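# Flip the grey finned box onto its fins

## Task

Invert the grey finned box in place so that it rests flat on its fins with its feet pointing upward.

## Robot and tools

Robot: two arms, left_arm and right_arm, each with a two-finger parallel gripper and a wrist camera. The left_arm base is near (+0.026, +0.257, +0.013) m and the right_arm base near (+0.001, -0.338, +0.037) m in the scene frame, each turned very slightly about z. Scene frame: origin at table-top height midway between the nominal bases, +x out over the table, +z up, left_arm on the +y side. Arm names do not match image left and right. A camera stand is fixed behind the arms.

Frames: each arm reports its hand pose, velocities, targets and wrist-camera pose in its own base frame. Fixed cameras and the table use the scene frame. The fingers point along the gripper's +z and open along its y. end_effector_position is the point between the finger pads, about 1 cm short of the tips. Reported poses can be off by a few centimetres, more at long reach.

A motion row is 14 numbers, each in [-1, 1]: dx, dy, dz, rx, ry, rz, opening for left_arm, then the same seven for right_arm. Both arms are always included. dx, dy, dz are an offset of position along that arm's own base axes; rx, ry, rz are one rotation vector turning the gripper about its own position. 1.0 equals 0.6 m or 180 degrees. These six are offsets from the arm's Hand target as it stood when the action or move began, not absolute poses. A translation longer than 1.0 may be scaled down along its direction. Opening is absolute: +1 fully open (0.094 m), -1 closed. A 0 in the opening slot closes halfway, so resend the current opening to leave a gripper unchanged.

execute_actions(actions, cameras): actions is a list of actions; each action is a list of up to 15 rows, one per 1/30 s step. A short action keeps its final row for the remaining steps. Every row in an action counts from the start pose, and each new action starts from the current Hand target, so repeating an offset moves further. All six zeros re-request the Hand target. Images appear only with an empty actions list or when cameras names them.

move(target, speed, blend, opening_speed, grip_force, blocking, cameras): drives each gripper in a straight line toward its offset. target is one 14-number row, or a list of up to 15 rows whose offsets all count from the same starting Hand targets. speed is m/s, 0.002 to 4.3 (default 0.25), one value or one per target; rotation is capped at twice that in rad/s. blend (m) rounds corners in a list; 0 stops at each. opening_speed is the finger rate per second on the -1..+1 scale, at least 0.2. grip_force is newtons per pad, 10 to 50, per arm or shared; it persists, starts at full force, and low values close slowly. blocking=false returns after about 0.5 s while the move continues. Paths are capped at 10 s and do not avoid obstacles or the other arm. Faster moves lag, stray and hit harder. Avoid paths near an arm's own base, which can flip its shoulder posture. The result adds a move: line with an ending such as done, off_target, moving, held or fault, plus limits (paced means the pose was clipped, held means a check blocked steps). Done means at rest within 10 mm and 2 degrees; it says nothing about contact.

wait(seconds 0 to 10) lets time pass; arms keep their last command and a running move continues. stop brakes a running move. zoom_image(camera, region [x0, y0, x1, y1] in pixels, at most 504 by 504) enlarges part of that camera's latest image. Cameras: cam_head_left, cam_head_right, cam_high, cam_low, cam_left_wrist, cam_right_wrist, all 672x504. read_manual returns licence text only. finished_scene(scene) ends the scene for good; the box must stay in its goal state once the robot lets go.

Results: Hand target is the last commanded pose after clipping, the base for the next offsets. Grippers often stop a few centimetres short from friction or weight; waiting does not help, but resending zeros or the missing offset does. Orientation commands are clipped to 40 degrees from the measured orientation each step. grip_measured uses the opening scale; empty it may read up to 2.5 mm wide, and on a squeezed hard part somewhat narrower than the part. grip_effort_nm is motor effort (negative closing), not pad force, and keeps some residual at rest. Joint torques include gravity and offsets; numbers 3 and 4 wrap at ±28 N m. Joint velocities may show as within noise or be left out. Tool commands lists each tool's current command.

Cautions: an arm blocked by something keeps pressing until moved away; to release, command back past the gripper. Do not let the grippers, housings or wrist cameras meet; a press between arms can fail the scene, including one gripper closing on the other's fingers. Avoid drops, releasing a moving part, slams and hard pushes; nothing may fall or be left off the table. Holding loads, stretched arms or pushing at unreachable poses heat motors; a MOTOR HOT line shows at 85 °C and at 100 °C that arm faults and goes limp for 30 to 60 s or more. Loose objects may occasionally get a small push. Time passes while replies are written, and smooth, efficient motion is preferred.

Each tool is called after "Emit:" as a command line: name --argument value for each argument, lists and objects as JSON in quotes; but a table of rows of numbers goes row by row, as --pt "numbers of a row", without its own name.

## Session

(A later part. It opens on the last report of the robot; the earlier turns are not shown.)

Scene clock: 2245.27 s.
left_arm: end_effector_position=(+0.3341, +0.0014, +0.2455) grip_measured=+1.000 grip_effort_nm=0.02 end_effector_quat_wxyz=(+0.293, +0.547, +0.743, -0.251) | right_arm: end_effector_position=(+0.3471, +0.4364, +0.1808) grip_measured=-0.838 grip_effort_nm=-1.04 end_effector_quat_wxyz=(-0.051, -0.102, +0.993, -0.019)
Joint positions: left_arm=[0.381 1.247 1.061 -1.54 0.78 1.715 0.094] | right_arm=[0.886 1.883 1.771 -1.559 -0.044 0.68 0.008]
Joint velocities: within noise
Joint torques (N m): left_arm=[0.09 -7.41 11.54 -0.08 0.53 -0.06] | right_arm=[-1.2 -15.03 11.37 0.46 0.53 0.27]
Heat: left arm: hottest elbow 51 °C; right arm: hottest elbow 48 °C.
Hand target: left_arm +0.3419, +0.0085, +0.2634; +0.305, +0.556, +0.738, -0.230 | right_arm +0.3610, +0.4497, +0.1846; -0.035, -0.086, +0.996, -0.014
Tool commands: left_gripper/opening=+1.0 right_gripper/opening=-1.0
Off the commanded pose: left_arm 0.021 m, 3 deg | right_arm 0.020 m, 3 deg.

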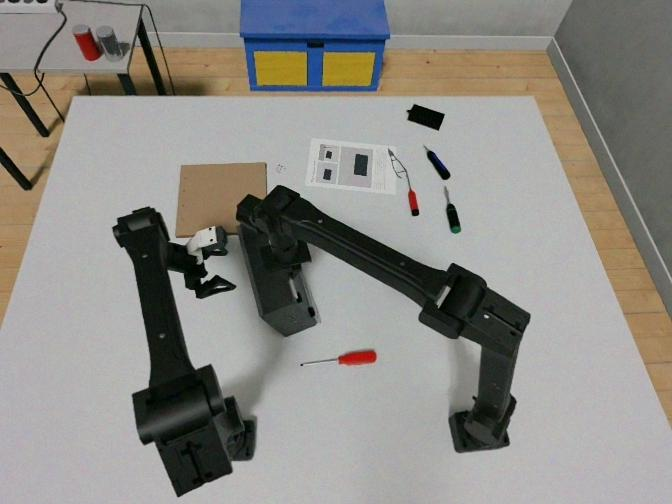

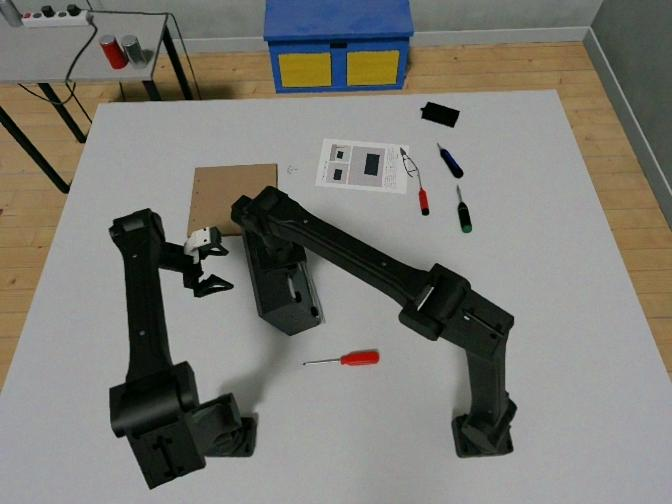

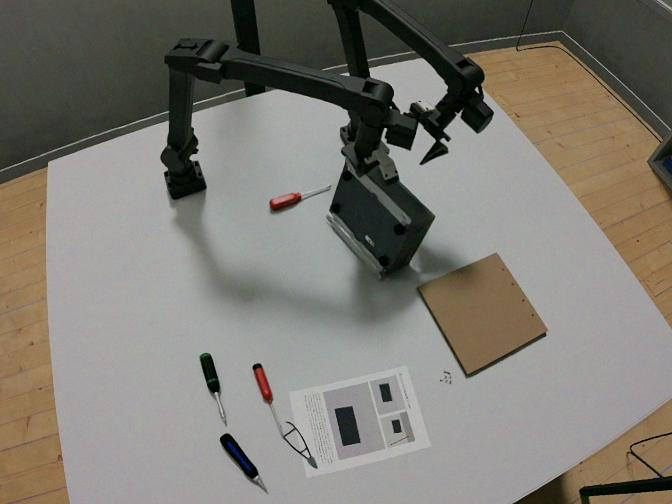

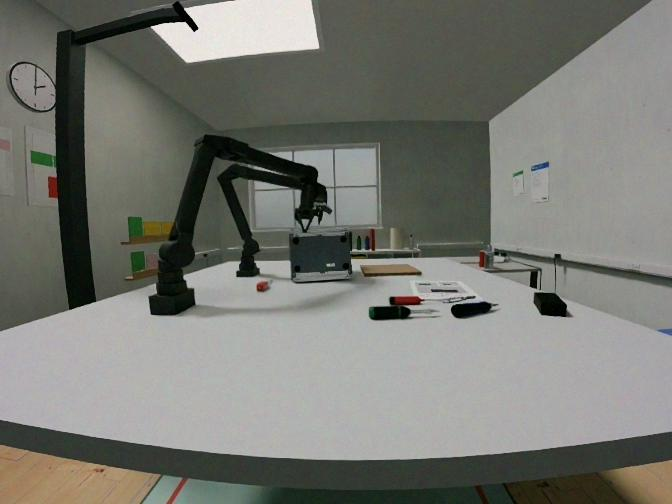

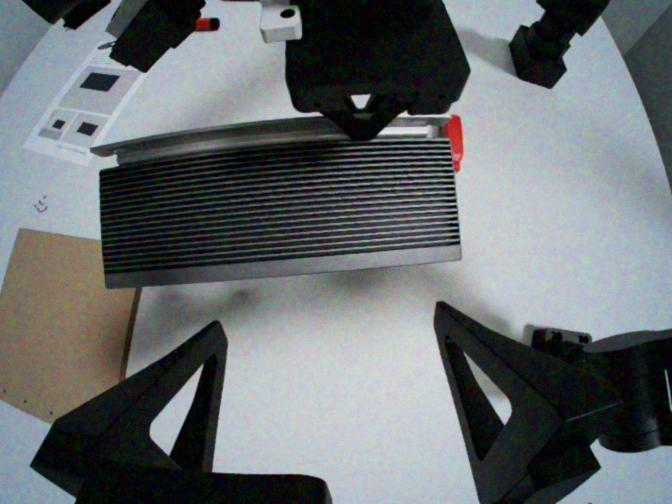

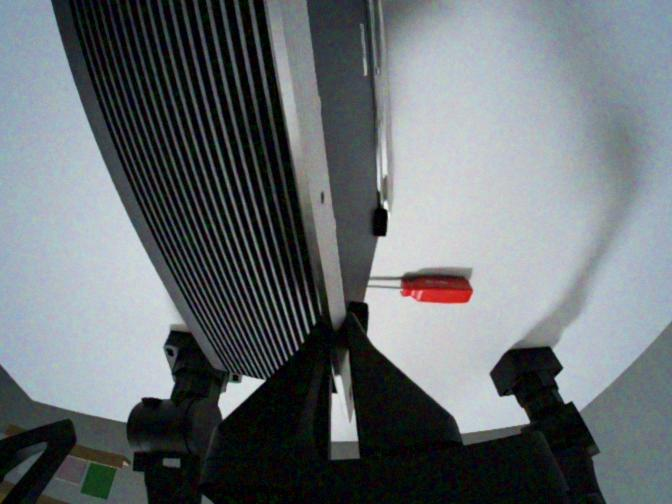

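Emit:
move --target '[0.05, 0.045, -0.347, -0.1779, -0.0464, -0.0152, 1.0, 0, 0, 0, 0, 0, 0, -1.0]' --speed 0.12 --cameras '["cam_left_wrist", "cam_high", "cam_head_left"]'

Scene clock: 2338.60 s.
left_arm: end_effector_position=(+0.3736, +0.0321, +0.0635) grip_measured=+1.000 grip_effort_nm=0.02 end_effector_quat_wxyz=(+0.477, +0.455, +0.670, -0.341) | right_arm: end_effector_position=(+0.3471, +0.4364, +0.1808) grip_measured=-0.838 grip_effort_nm=-1.04 end_effector_quat_wxyz=(-0.051, -0.102, +0.993, -0.019)
Joint positions: left_arm=[0.536 1.791 0.875 -1.16 1.207 2.08 0.094] | right_arm=[0.886 1.883 1.771 -1.559 -0.044 0.68 0.008]
Joint torques (N m): left_arm=[0.15 -8.88 4.44 0.06 0.76 -0.06] | right_arm=[-0.21 -15.27 11.51 0.61 0.54 0.34]
Heat: left arm: hottest elbow 52 °C; right arm: hottest elbow 50 °C.
Hand target: left_arm +0.3719, +0.0355, +0.0553; +0.493, +0.483, +0.609, -0.392 | right_arm +0.3610, +0.4497, +0.1846; -0.035, -0.086, +0.996, -0.014
Off the commanded pose: left_arm 0.009 m, 10 deg | right_arm 0.020 m, 3 deg.
joint sent to its limit (left arm) — joint 6 (wrist roll), upper limit. The joint targets are off in orientation, not in position.
move: off_target (left_arm, right_arm)
Images, in order (width x height): cam_head_left 672x504, cam_high 672x504, cam_left_wrist 672x504.

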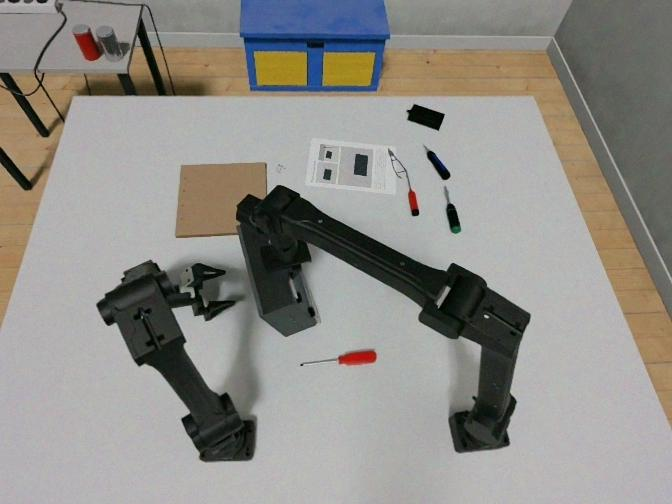

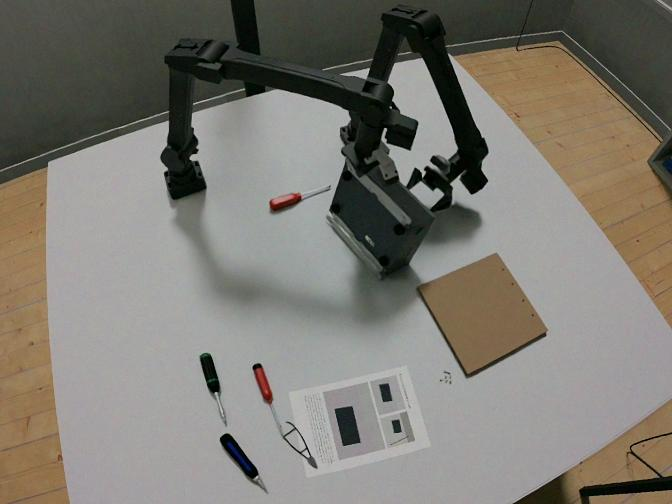

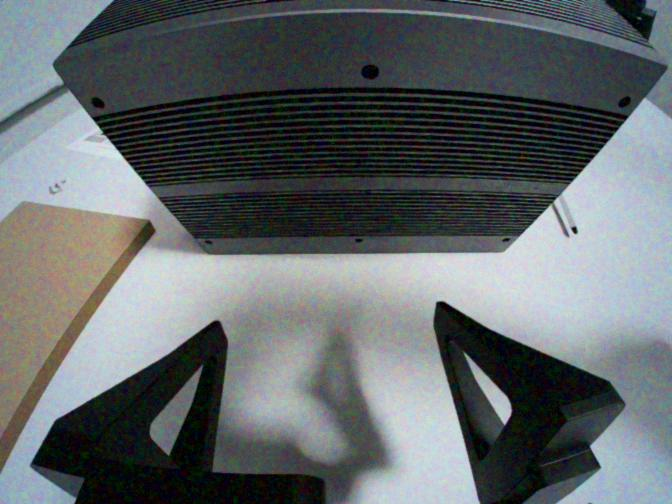

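Emit:
move --target '[0.034, -0.146, -0.0167, -0.0149, 0.0635, 0.0139, 1.0, 0, 0, 0, 0, 0, 0, -1.0]' --speed 0.06 --cameras '["cam_left_wrist", "cam_head_left"]'

Scene clock: 2371.47 s.
left_arm: end_effector_position=(+0.3951, -0.0478, +0.0532) grip_measured=+1.000 grip_effort_nm=0.02 end_effector_quat_wxyz=(+0.457, +0.424, +0.652, -0.431) | right_arm: end_effector_position=(+0.3471, +0.4364, +0.1808) grip_measured=-0.838 grip_effort_nm=-1.04 end_effector_quat_wxyz=(-0.051, -0.102, +0.993, -0.019)
Joint positions: left_arm=[0.321 1.843 0.858 -0.953 1.344 1.767 0.094] | right_arm=[0.886 1.883 1.771 -1.559 -0.044 0.68 0.008]
Joint torques (N m): left_arm=[-1.55 -9.58 4.05 0.4 0.83 -0.33] | right_arm=[-0.38 -14.74 11.47 0.61 0.52 0.33]
Heat: left arm: hottest elbow 46 °C; right arm: hottest elbow 50 °C.
Hand target: left_arm +0.3924, -0.0520, +0.0453; +0.450, +0.416, +0.656, -0.441 | right_arm +0.3610, +0.4497, +0.1846; -0.035, -0.086, +0.996, -0.014
Off the commanded pose: left_arm 0.009 m, 2 deg | right_arm 0.020 m, 3 deg.
move: off_target (right_arm)
Images, in order (width x height): cam_head_left 672x504, cam_left_wrist 672x504.

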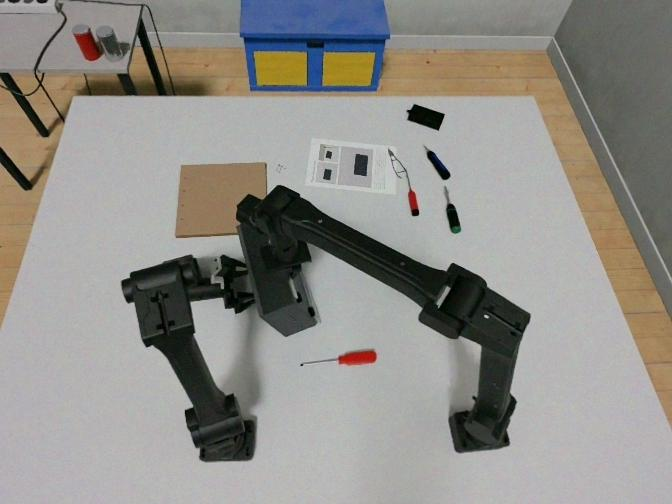

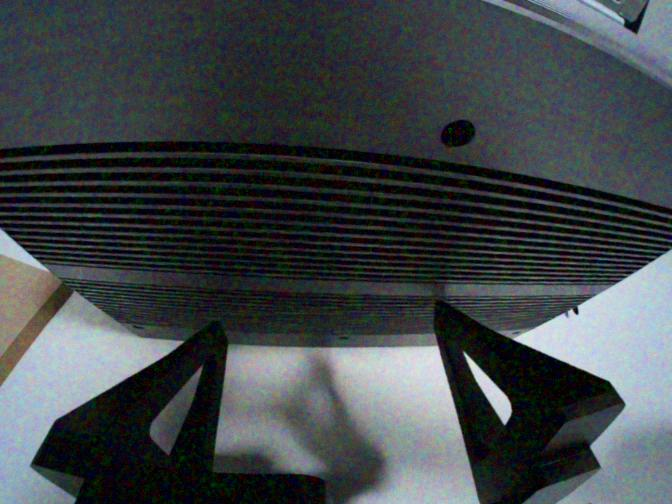

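Emit:
move --target '[0.0114, -0.0487, 0, 0, 0, 0, 1.0, 0, 0, 0, 0, 0, 0, -1.0]' --speed 0.04 --cameras '["cam_left_wrist"]'

Emit:
zoom_image --camera "cam_left_wrist" --region '[150, 220, 550, 420]'

Scene clock: 2380.87 s.
left_arm: end_effector_position=(+0.4003, -0.0554, +0.0424) grip_measured=+1.000 grip_effort_nm=0.02 end_effector_quat_wxyz=(+0.461, +0.396, +0.667, -0.431) | right_arm: end_effector_position=(+0.3480, +0.4319, +0.1800) grip_measured=-0.836 grip_effort_nm=-1.04 end_effector_quat_wxyz=(-0.049, -0.102, +0.993, -0.031)
Joint positions: left_arm=[0.299 1.819 0.779 -0.605 1.365 1.429 0.094] | right_arm=[0.885 1.885 1.771 -1.571 -0.026 0.68 0.008]
Joint torques (N m): left_arm=[-6.18 -11.69 4.29 1.21 0.7 -0.37] | right_arm=[-0.32 -14.74 11.48 0.94 -0.22 0.32]
Heat: left arm: hottest elbow 45 °C; right arm: hottest elbow 50 °C.
Hand target: left_arm +0.3991, -0.0813, +0.0453; +0.450, +0.416, +0.656, -0.441 | right_arm +0.3611, +0.4495, +0.1846; -0.035, -0.086, +0.996, -0.014
Off the commanded pose: left_arm 0.026 m, 3 deg | right_arm 0.023 m, 3 deg.
move: off_target (left_arm, right_arm)
Images, in order (width x height): cam_left_wrist 672x504.

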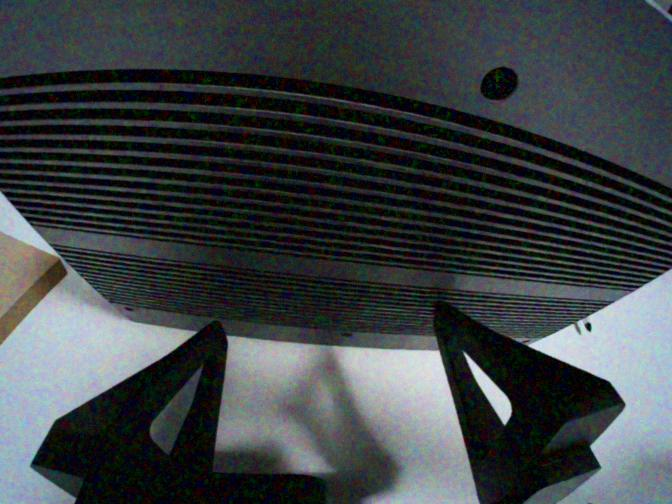

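Scaled by 1.260 from the camera's 672x504 image, which has a finer 960x720 frame.

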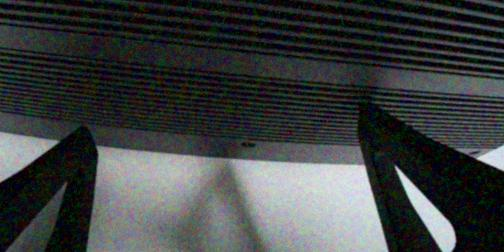

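Emit:
move --target '[0.0317, 0.0845, 0, 0, 0, -0.0278, 1.0, 0, 0, 0, 0, 0, 0, -1.0]' --speed 0.06

Emit:
move --target '[0.0171, -0.0731, 0.0, 0, 0, 0, 1.0, 0.004, -0.0247, 0, 0, 0, 0, -1.0]' --speed 0.04 --cameras '["cam_left_wrist", "cam_high", "cam_head_left"]'

Scene clock: 2401.23 s.
left_arm: end_effector_position=(+0.4121, -0.0357, +0.0515) grip_measured=+1.000 grip_effort_nm=0.02 end_effector_quat_wxyz=(+0.430, +0.445, +0.639, -0.457) | right_arm: end_effector_position=(+0.3488, +0.4356, +0.1811) grip_measured=-0.836 grip_effort_nm=-1.04 end_effector_quat_wxyz=(-0.049, -0.102, +0.993, -0.024)
Joint positions: left_arm=[0.331 1.968 1.029 -1.329 1.29 2.08 0.094] | right_arm=[0.886 1.887 1.778 -1.565 -0.034 0.68 0.008]
Joint torques (N m): left_arm=[-0.15 -10.7 6.31 -0.96 0.46 -0.07] | right_arm=[0.03 -14.97 10.88 0.91 0.11 0.31]
Heat: left arm: hottest elbow 44 °C; right arm: hottest elbow 51 °C.
Hand target: left_arm +0.4182, -0.0306, +0.0452; +0.430, +0.444, +0.637, -0.460 | right_arm +0.3611, +0.4495, +0.1844; -0.035, -0.086, +0.996, -0.014
Off the commanded pose: left_arm 0.010 m, 0 deg | right_arm 0.019 m, 3 deg.
joint sent to its limit (left arm) — joint 6 (wrist roll), upper limit. The joint targets still meet the commanded pose.
move: off_target (right_arm)

Scene clock: 2403.33 s.
left_arm: end_effector_position=(+0.4284, -0.0510, +0.0413) grip_measured=+1.000 grip_effort_nm=0.02 end_effector_quat_wxyz=(+0.437, +0.429, +0.649, -0.452) | right_arm: end_effector_position=(+0.3496, +0.4325, +0.1804) grip_measured=-0.836 grip_effort_nm=-1.04 end_effector_quat_wxyz=(-0.050, -0.099, +0.993, -0.026)
Joint positions: left_arm=[0.286 1.951 0.994 -1.053 1.336 1.802 0.094] | right_arm=[0.881 1.885 1.772 -1.567 -0.034 0.68 0.008]
Joint torques (N m): left_arm=[-5.48 -13.74 4.34 0.66 1.02 -0.36] | right_arm=[-1.03 -16.67 8.42 1.26 0.17 0.11]
Heat: left arm: hottest elbow 44 °C; right arm: hottest elbow 51 °C.
Hand target: left_arm +0.4284, -0.0744, +0.0453; +0.430, +0.444, +0.637, -0.460 | right_arm +0.3634, +0.4348, +0.1845; -0.035, -0.086, +0.996, -0.014
Off the commanded pose: left_arm 0.024 m, 3 deg | right_arm 0.015 m, 3 deg.
move: off_target (left_arm, right_arm)
Images, in order (width x height): cam_head_left 672x504, cam_high 672x504, cam_left_wrist 672x504.

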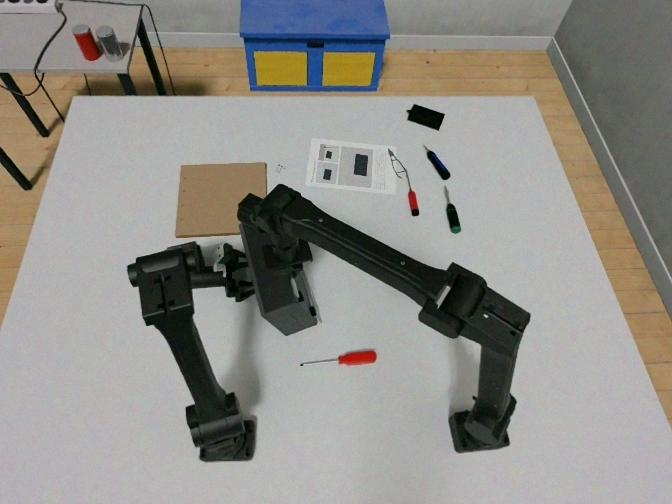

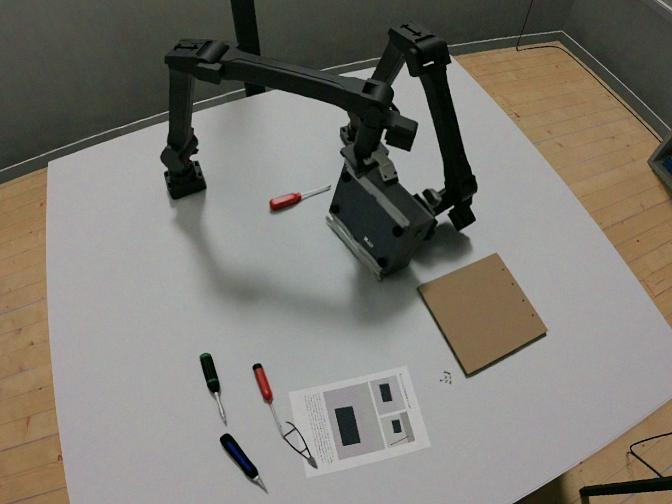

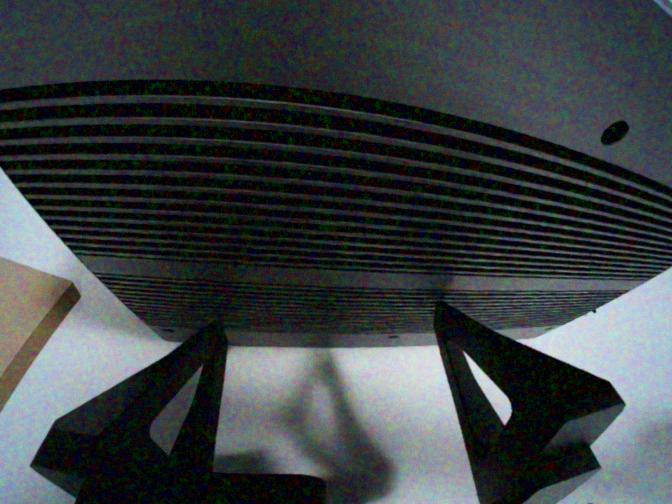

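Emit:
move --target '[0.0228, -0.0974, 0.0, 0, 0, 0, 1.0, 0.016, -0.0987, 0, 0, 0, 0, -1.0]' --speed 0.04 --cameras '["cam_left_wrist", "cam_high", "cam_head_left"]'

Scene clock: 2414.73 s.
left_arm: end_effector_position=(+0.4505, -0.1015, +0.0452) grip_measured=+1.000 grip_effort_nm=0.02 end_effector_quat_wxyz=(+0.446, +0.425, +0.648, -0.449) | right_arm: end_effector_position=(+0.3652, +0.3737, +0.1763) grip_measured=-0.830 grip_effort_nm=-1.04 end_effector_quat_wxyz=(-0.050, -0.089, +0.994, -0.024)
Joint positions: left_arm=[0.157 1.869 0.874 -0.363 1.365 1.145 0.094] | right_arm=[0.788 1.795 1.633 -1.517 -0.028 0.608 0.008]
Joint torques (N m): left_arm=[-6.71 -13.16 4.31 1.37 0.42 -0.33] | right_arm=[-1.03 -16.91 8.34 1.07 0.17 -0.01]
Heat: left arm: hottest elbow 43 °C; right arm: hottest elbow 51 °C.
Hand target: left_arm +0.4421, -0.1329, +0.0453; +0.430, +0.444, +0.637, -0.460 | right_arm +0.3732, +0.3755, +0.1846; -0.035, -0.086, +0.996, -0.014
Off the commanded pose: left_arm 0.032 m, 3 deg | right_arm 0.011 m, 2 deg.
move: off_target (left_arm, right_arm)
Images, in order (width x height): cam_head_left 672x504, cam_high 672x504, cam_left_wrist 672x504.

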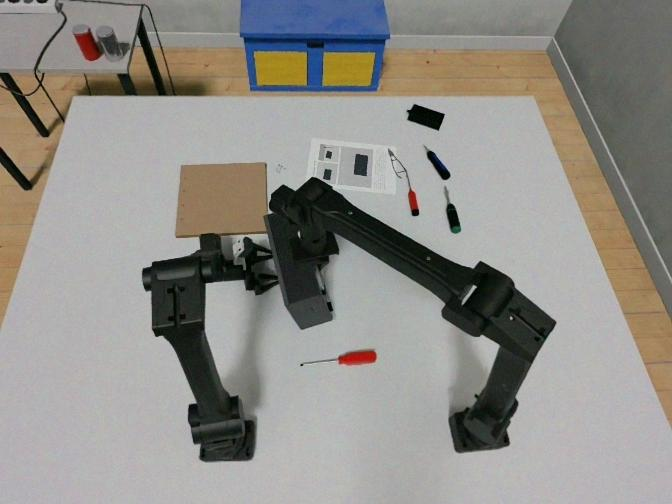

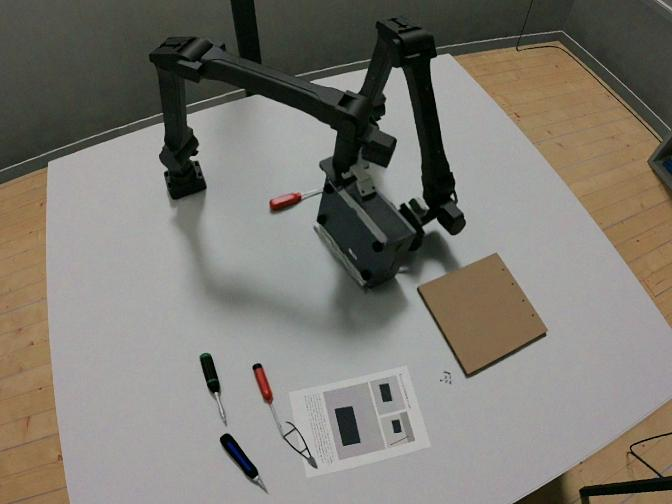

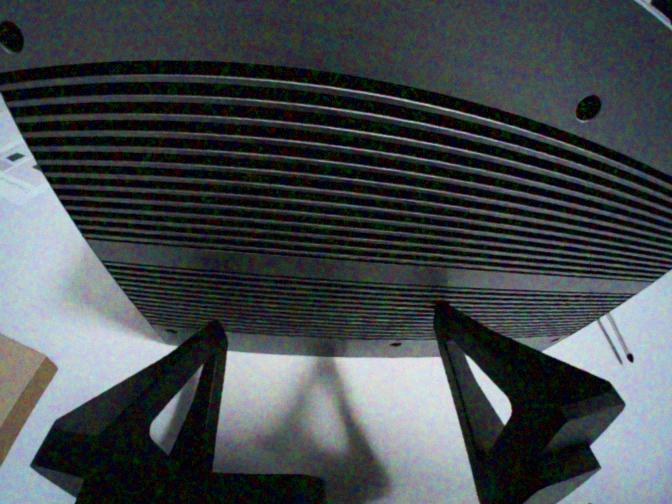

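Emit:
move --target '[0.0418, -0.1786, 0.0, 0, 0, 0, 1.0, 0.0293, -0.1810, 0, 0, 0, 0, -1.0]' --speed 0.05 --cameras '["cam_left_wrist", "cam_high", "cam_head_left"]'

Scene clock: 2425.10 s.
left_arm: end_effector_position=(+0.4750, -0.2103, +0.0504) grip_measured=+1.000 grip_effort_nm=0.02 end_effector_quat_wxyz=(+0.445, +0.434, +0.646, -0.443) | right_arm: end_effector_position=(+0.3830, +0.2669, +0.1756) grip_measured=-0.830 grip_effort_nm=-1.04 end_effector_quat_wxyz=(-0.052, -0.090, +0.994, -0.021)
Joint positions: left_arm=[-0.097 1.889 0.808 0.437 1.209 0.42 0.094] | right_arm=[0.604 1.654 1.443 -1.471 -0.015 0.423 0.008]
Joint torques (N m): left_arm=[-6.01 -11.28 5.85 2.7 0.45 -0.49] | right_arm=[-0.97 -14.62 8.23 0.85 0.22 -0.07]
Heat: left arm: hottest elbow 42 °C; right arm: hottest elbow 51 °C.
Hand target: left_arm +0.4672, -0.2400, +0.0453; +0.430, +0.445, +0.637, -0.460 | right_arm +0.3907, +0.2669, +0.1845; -0.035, -0.086, +0.996, -0.014
Off the commanded pose: left_arm 0.031 m, 3 deg | right_arm 0.012 m, 2 deg.
move: off_target (left_arm, right_arm)
Images, in order (width x height): cam_head_left 672x504, cam_high 672x504, cam_left_wrist 672x504.

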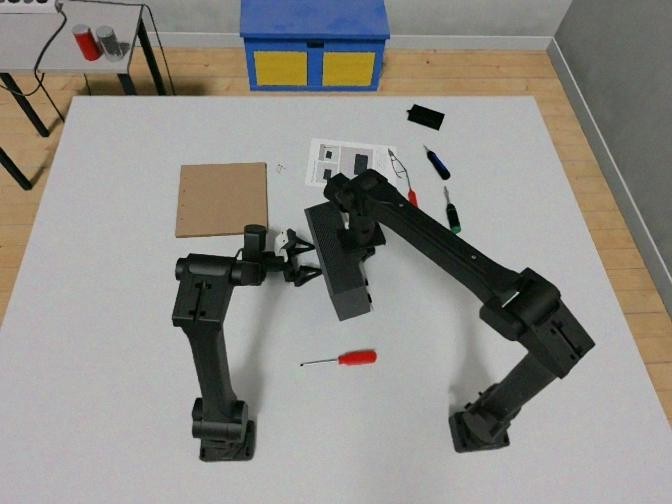

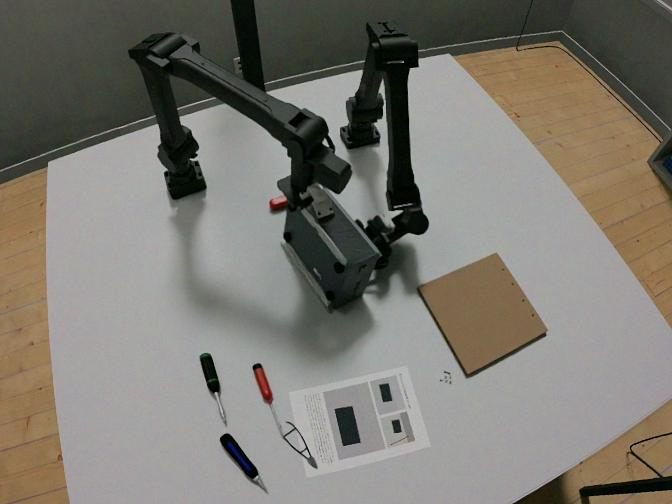

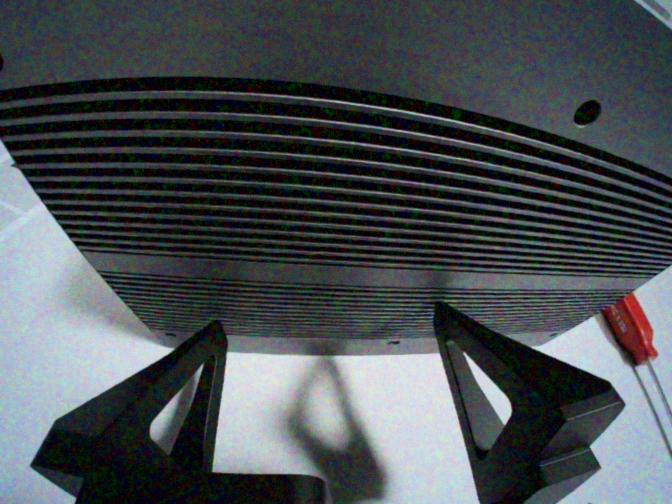

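Emit:
move --target '[-0.002, -0.1375, 0.0, 0, 0, 0, 1.0, -0.0115, -0.137, 0, 0, 0, 0, -1.0]' --speed 0.05 --cameras '["cam_left_wrist", "cam_high", "cam_head_left", "cam_right_wrist"]'

Scene clock: 2433.63 s.
left_arm: end_effector_position=(+0.4658, -0.2922, +0.0502) grip_measured=+1.000 grip_effort_nm=0.02 end_effector_quat_wxyz=(+0.437, +0.430, +0.649, -0.451) | right_arm: end_effector_position=(+0.3796, +0.1888, +0.1753) grip_measured=-0.830 grip_effort_nm=-1.04 end_effector_quat_wxyz=(-0.049, -0.091, +0.994, -0.015)
Joint positions: left_arm=[-0.279 1.924 0.812 0.659 1.064 0.187 0.094] | right_arm=[0.46 1.539 1.304 -1.437 -0.007 0.276 0.008]
Joint torques (N m): left_arm=[-5.48 -10.34 8.1 2.62 0 -0.32] | right_arm=[-1.49 -13.1 7.71 0.55 0.34 -0.01]
Heat: left arm: hottest elbow 42 °C; right arm: hottest elbow 51 °C.
Hand target: left_arm +0.4660, -0.3227, +0.0454; +0.430, +0.445, +0.637, -0.460 | right_arm +0.3838, +0.1847, +0.1845; -0.035, -0.086, +0.996, -0.014
Off the commanded pose: left_arm 0.031 m, 2 deg | right_arm 0.011 m, 2 deg.
move: off_target (left_arm, right_arm)
Images, in order (width x height): cam_head_left 672x504, cam_high 672x504, cam_left_wrist 672x504, cam_right_wrist 672x504.

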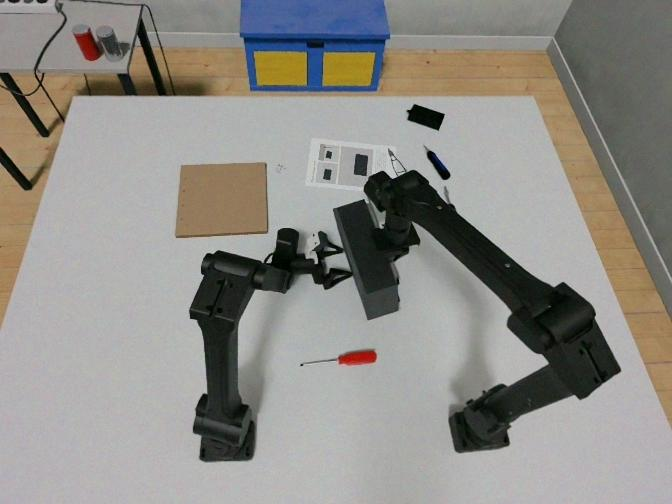

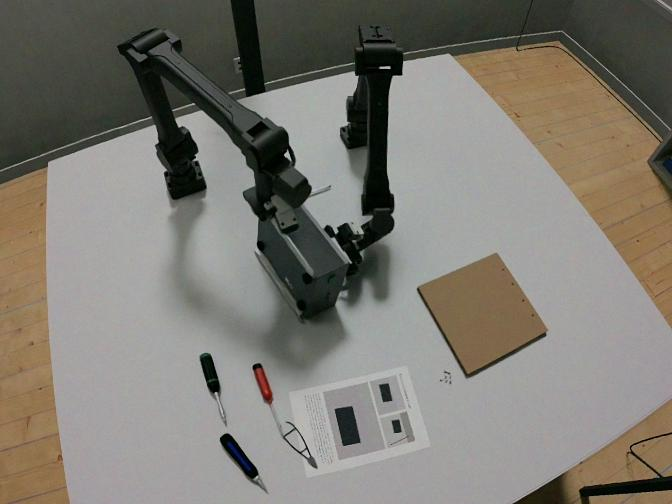

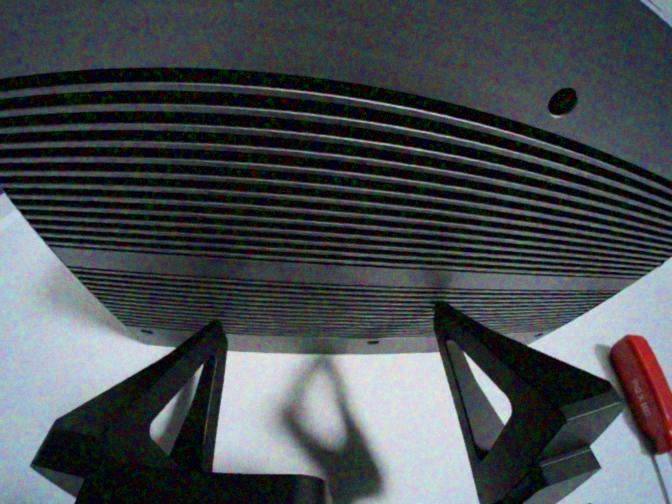

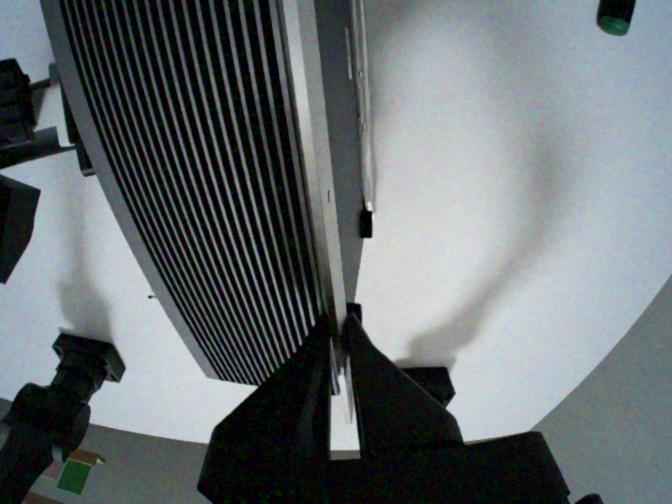

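Emit:
zoom_image --camera "cam_high" --region '[220, 160, 400, 340]'

Emit:
zoom_image --camera "cam_head_left" --region '[280, 170, 450, 340]'

Scaled by 2.800.

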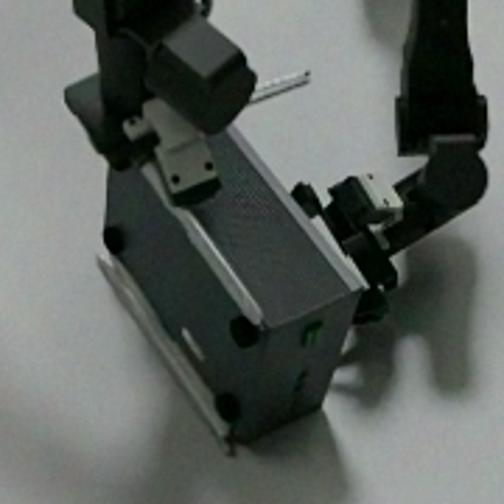

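Scaled by 2.965.

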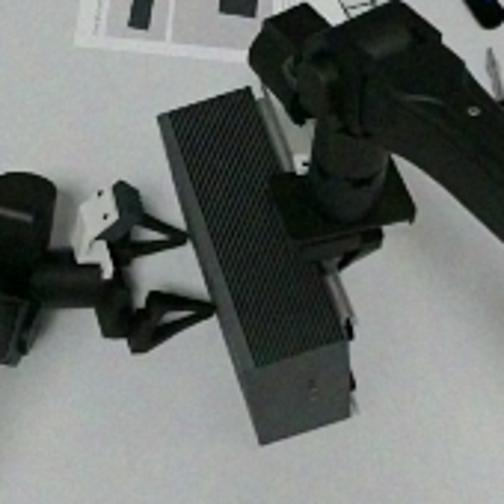

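Emit:
move --target '[-0.029, 0.181, 0.058, 0, 0, 0, 1.0, 0, 0, 0, 0, 0, 0, -1.0]' --speed 0.08

Scene clock: 2569.20 s.
left_arm: end_effector_position=(+0.4462, -0.2169, +0.0717) grip_measured=+1.000 grip_effort_nm=0.02 end_effector_quat_wxyz=(+0.422, +0.439, +0.642, -0.465) | right_arm: end_effector_position=(+0.3796, +0.1888, +0.1753) grip_measured=-0.830 grip_effort_nm=-1.04 end_effector_quat_wxyz=(-0.049, -0.092, +0.994, -0.015)
Joint positions: left_arm=[-0.113 1.797 0.769 0.309 1.245 0.458 0.094] | right_arm=[0.46 1.539 1.304 -1.437 -0.007 0.276 0.008]
Joint torques (N m): left_arm=[-0.15 -13.45 5.6 1.31 0.64 -0.02] | right_arm=[-1.03 -12.86 7.82 0.44 0.35 0]
Heat: left arm: hottest elbow 44 °C; right arm: hottest elbow 45 °C.
Hand target: left_arm +0.4485, -0.2140, +0.0800; +0.430, +0.444, +0.637, -0.460 | right_arm +0.3838, +0.1847, +0.1845; -0.035, -0.086, +0.996, -0.014
Off the commanded pose: left_arm 0.009 m, 1 deg | right_arm 0.011 m, 2 deg.
move: off_target (right_arm)

Emit:
move --target '[0.109, 0.034, 0.5, 0.2053, 0.4216, 0.2690, 1.0, 0, 0, 0, 0, 0, 0, -1.0]' --speed 0.15 --cameras '["cam_left_wrist", "cam_high", "cam_head_left"]'

Scene clock: 2579.33 s.
left_arm: end_effector_position=(+0.5055, -0.1869, +0.3757) grip_measured=+1.000 grip_effort_nm=0.02 end_effector_quat_wxyz=(+0.003, -0.101, +0.965, -0.242) | right_arm: end_effector_position=(+0.3796, +0.1888, +0.1753) grip_measured=-0.830 grip_effort_nm=-1.04 end_effector_quat_wxyz=(-0.049, -0.092, +0.994, -0.015)
Joint positions: left_arm=[-0.209 1.668 1.937 -1.67 0.462 -0.458 0.094] | right_arm=[0.46 1.539 1.304 -1.437 -0.007 0.276 0.008]
Joint torques (N m): left_arm=[-1.67 -11.99 12.03 0.57 0.24 -0.27] | right_arm=[-1.61 -12.57 7.91 0.38 0.31 0.02]
Heat: left arm: hottest elbow 45 °C; right arm: hottest elbow 45 °C.
Hand target: left_arm +0.5138, -0.1936, +0.3802; -0.044, -0.091, +0.970, -0.222 | right_arm +0.3838, +0.1847, +0.1845; -0.035, -0.086, +0.996, -0.014
Off the commanded pose: left_arm 0.012 m, 6 deg | right_arm 0.011 m, 2 deg.
joint sent to its limit (left arm) — joint 4 (wrist pitch), lower limit. The joint targets are off in orientation, not in position.
move: off_target (left_arm, right_arm)
Images, in order (width x height): cam_head_left 672x504, cam_high 672x504, cam_left_wrist 672x504.

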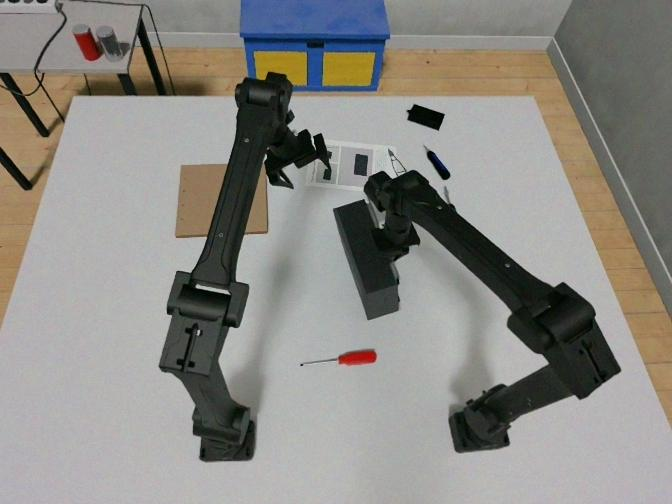

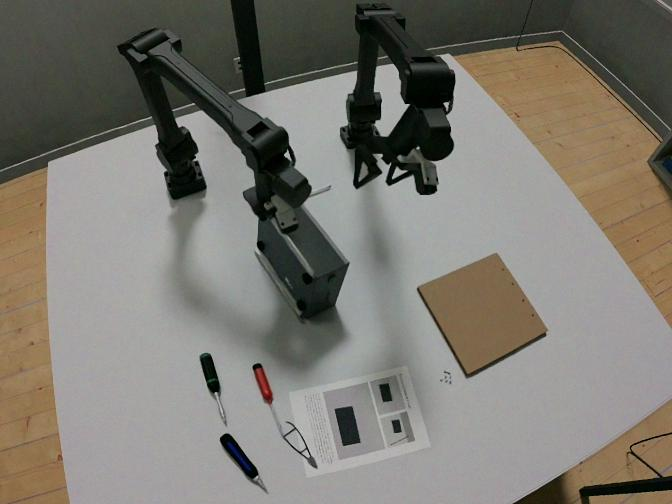

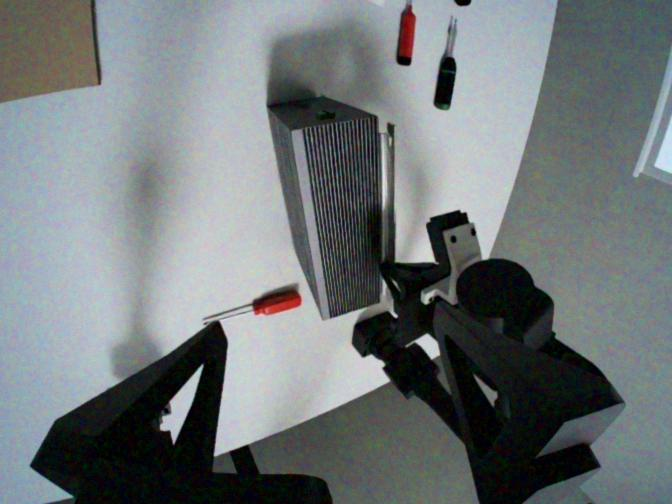

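Emit:
zoom_image --camera "cam_left_wrist" --region '[250, 80, 500, 340]'

Scaled by 1.938 from the camera's 672x504 image, which has a finer 960x720 frame.

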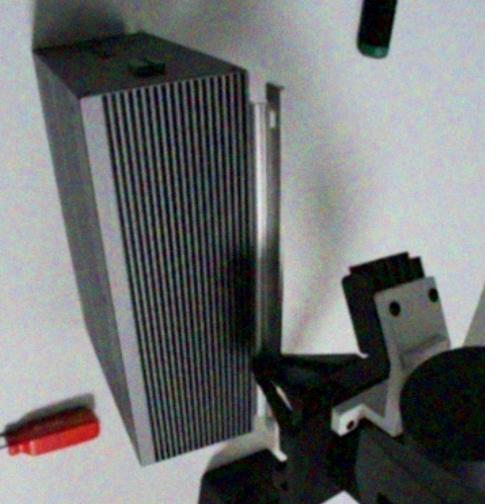

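Emit:
move --target '[0.1037, -0.1667, -0.152, -0.0076, 0.0344, -0.0164, 0.4, 0, 0, 0, 0, 0, 0, -1.0]' --speed 0.1 --cameras '["cam_left_wrist", "cam_high", "cam_head_left", "cam_right_wrist"]'

Scene clock: 2649.67 s.
left_arm: end_effector_position=(+0.5688, -0.2855, +0.2889) grip_measured=+0.403 grip_effort_nm=-0.12 end_effector_quat_wxyz=(-0.071, -0.084, +0.964, -0.242) | right_arm: end_effector_position=(+0.3796, +0.1888, +0.1753) grip_measured=-0.830 grip_effort_nm=-1.04 end_effector_quat_wxyz=(-0.049, -0.092, +0.994, -0.015)
Joint positions: left_arm=[-0.332 1.99 2.162 -1.67 0.505 -0.525 0.066] | right_arm=[0.46 1.539 1.304 -1.437 -0.007 0.276 0.008]
Joint torques (N m): left_arm=[-1.2 -16.56 12.07 0.44 0.49 -0.3] | right_arm=[-1.44 -12.81 7.86 0.29 0.3 0.01]
Heat: left arm: hottest elbow 51 °C; right arm: hottest elbow 45 °C.
Hand target: left_arm +0.5762, -0.2935, +0.2889; -0.103, -0.078, +0.965, -0.227 | right_arm +0.3838, +0.1847, +0.1845; -0.035, -0.086, +0.996, -0.014
Off the commanded pose: left_arm 0.011 m, 4 deg | right_arm 0.011 m, 2 deg.
joint sent to its limit (left arm) — joint 4 (wrist pitch), lower limit. The joint targets are off in orientation, not in position.
move: off_target (left_arm, right_arm)
Images, in order (width x height): cam_head_left 672x504, cam_high 672x504, cam_left_wrist 672x504, cam_right_wrist 672x504.

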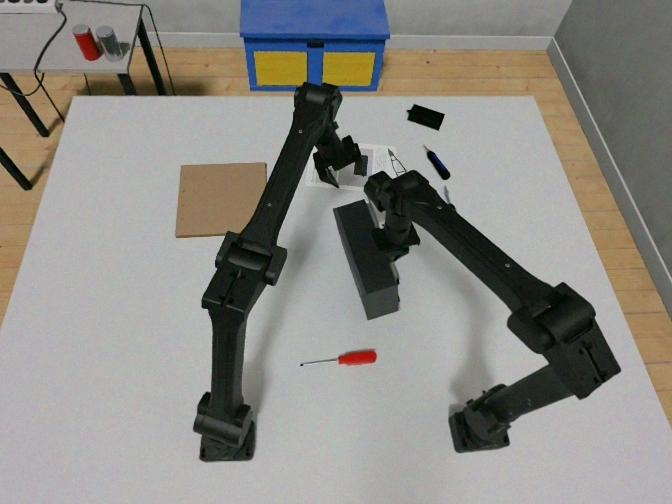

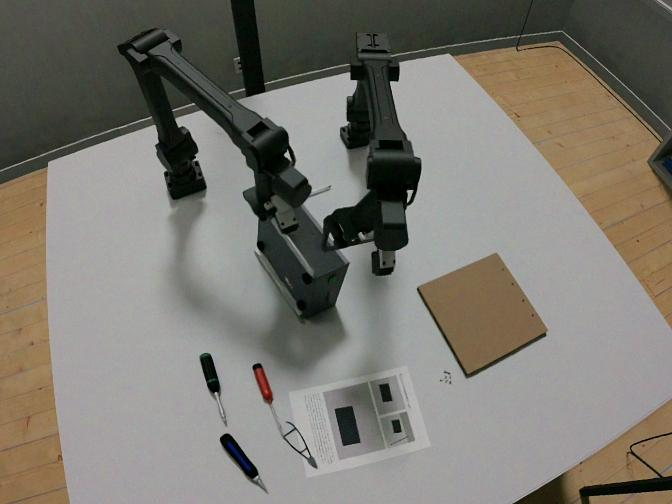

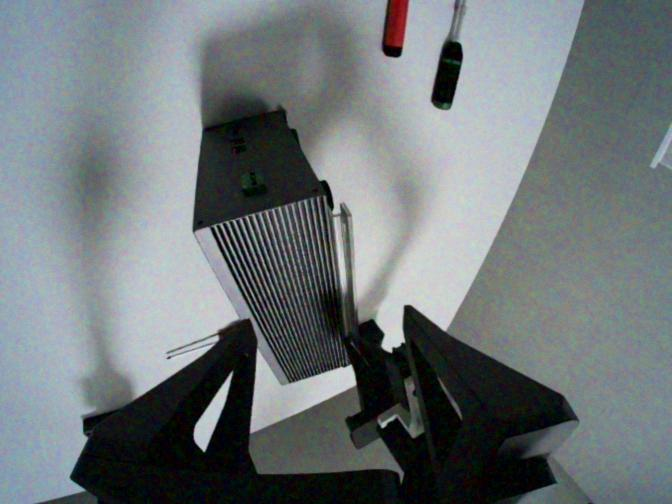

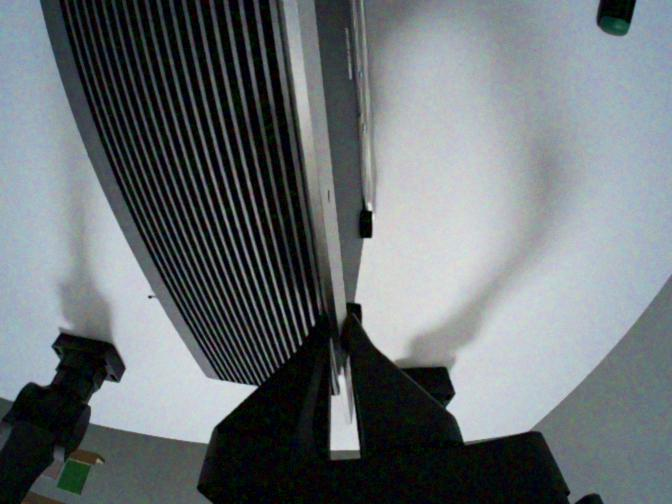

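Emit:
move --target '[-0.005, -0.0467, -0.0733, 0, 0, 0, 0.4, 0, 0, 0, 0, 0, 0, -1.0]' --speed 0.06 --cameras '["cam_left_wrist", "cam_high", "cam_head_left"]'

Scene clock: 2671.57 s.
left_arm: end_effector_position=(+0.5639, -0.3126, +0.2522) grip_measured=+0.403 grip_effort_nm=-0.11 end_effector_quat_wxyz=(-0.104, -0.076, +0.965, -0.227) | right_arm: end_effector_position=(+0.3796, +0.1888, +0.1753) grip_measured=-0.830 grip_effort_nm=-1.04 end_effector_quat_wxyz=(-0.049, -0.092, +0.994, -0.015)
Joint positions: left_arm=[-0.375 2.049 2.162 -1.67 0.505 -0.535 0.066] | right_arm=[0.46 1.539 1.304 -1.437 -0.007 0.276 0.008]
Joint torques (N m): left_arm=[-1.49 -16.62 11.41 0.87 0.3 -0.3] | right_arm=[-1.73 -12.81 7.9 0.49 0.31 0]
Heat: left arm: hottest elbow 50 °C; right arm: hottest elbow 45 °C.
Hand target: left_arm +0.5731, -0.3216, +0.2449; -0.103, -0.078, +0.965, -0.227 | right_arm +0.3838, +0.1847, +0.1845; -0.035, -0.086, +0.996, -0.014
Off the commanded pose: left_arm 0.015 m, 0 deg | right_arm 0.011 m, 2 deg.
move: off_target (left_arm, right_arm)
Images, in order (width x height): cam_head_left 672x504, cam_high 672x504, cam_left_wrist 672x504.

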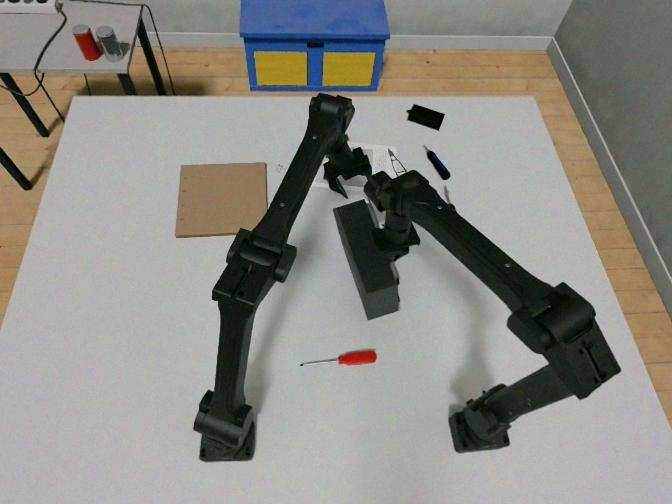

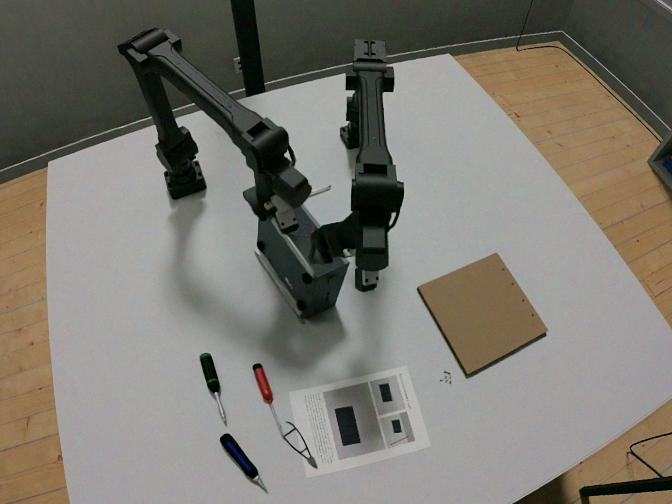

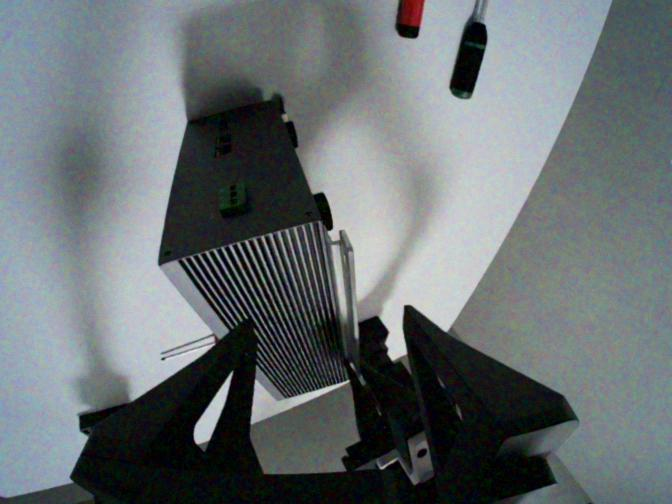

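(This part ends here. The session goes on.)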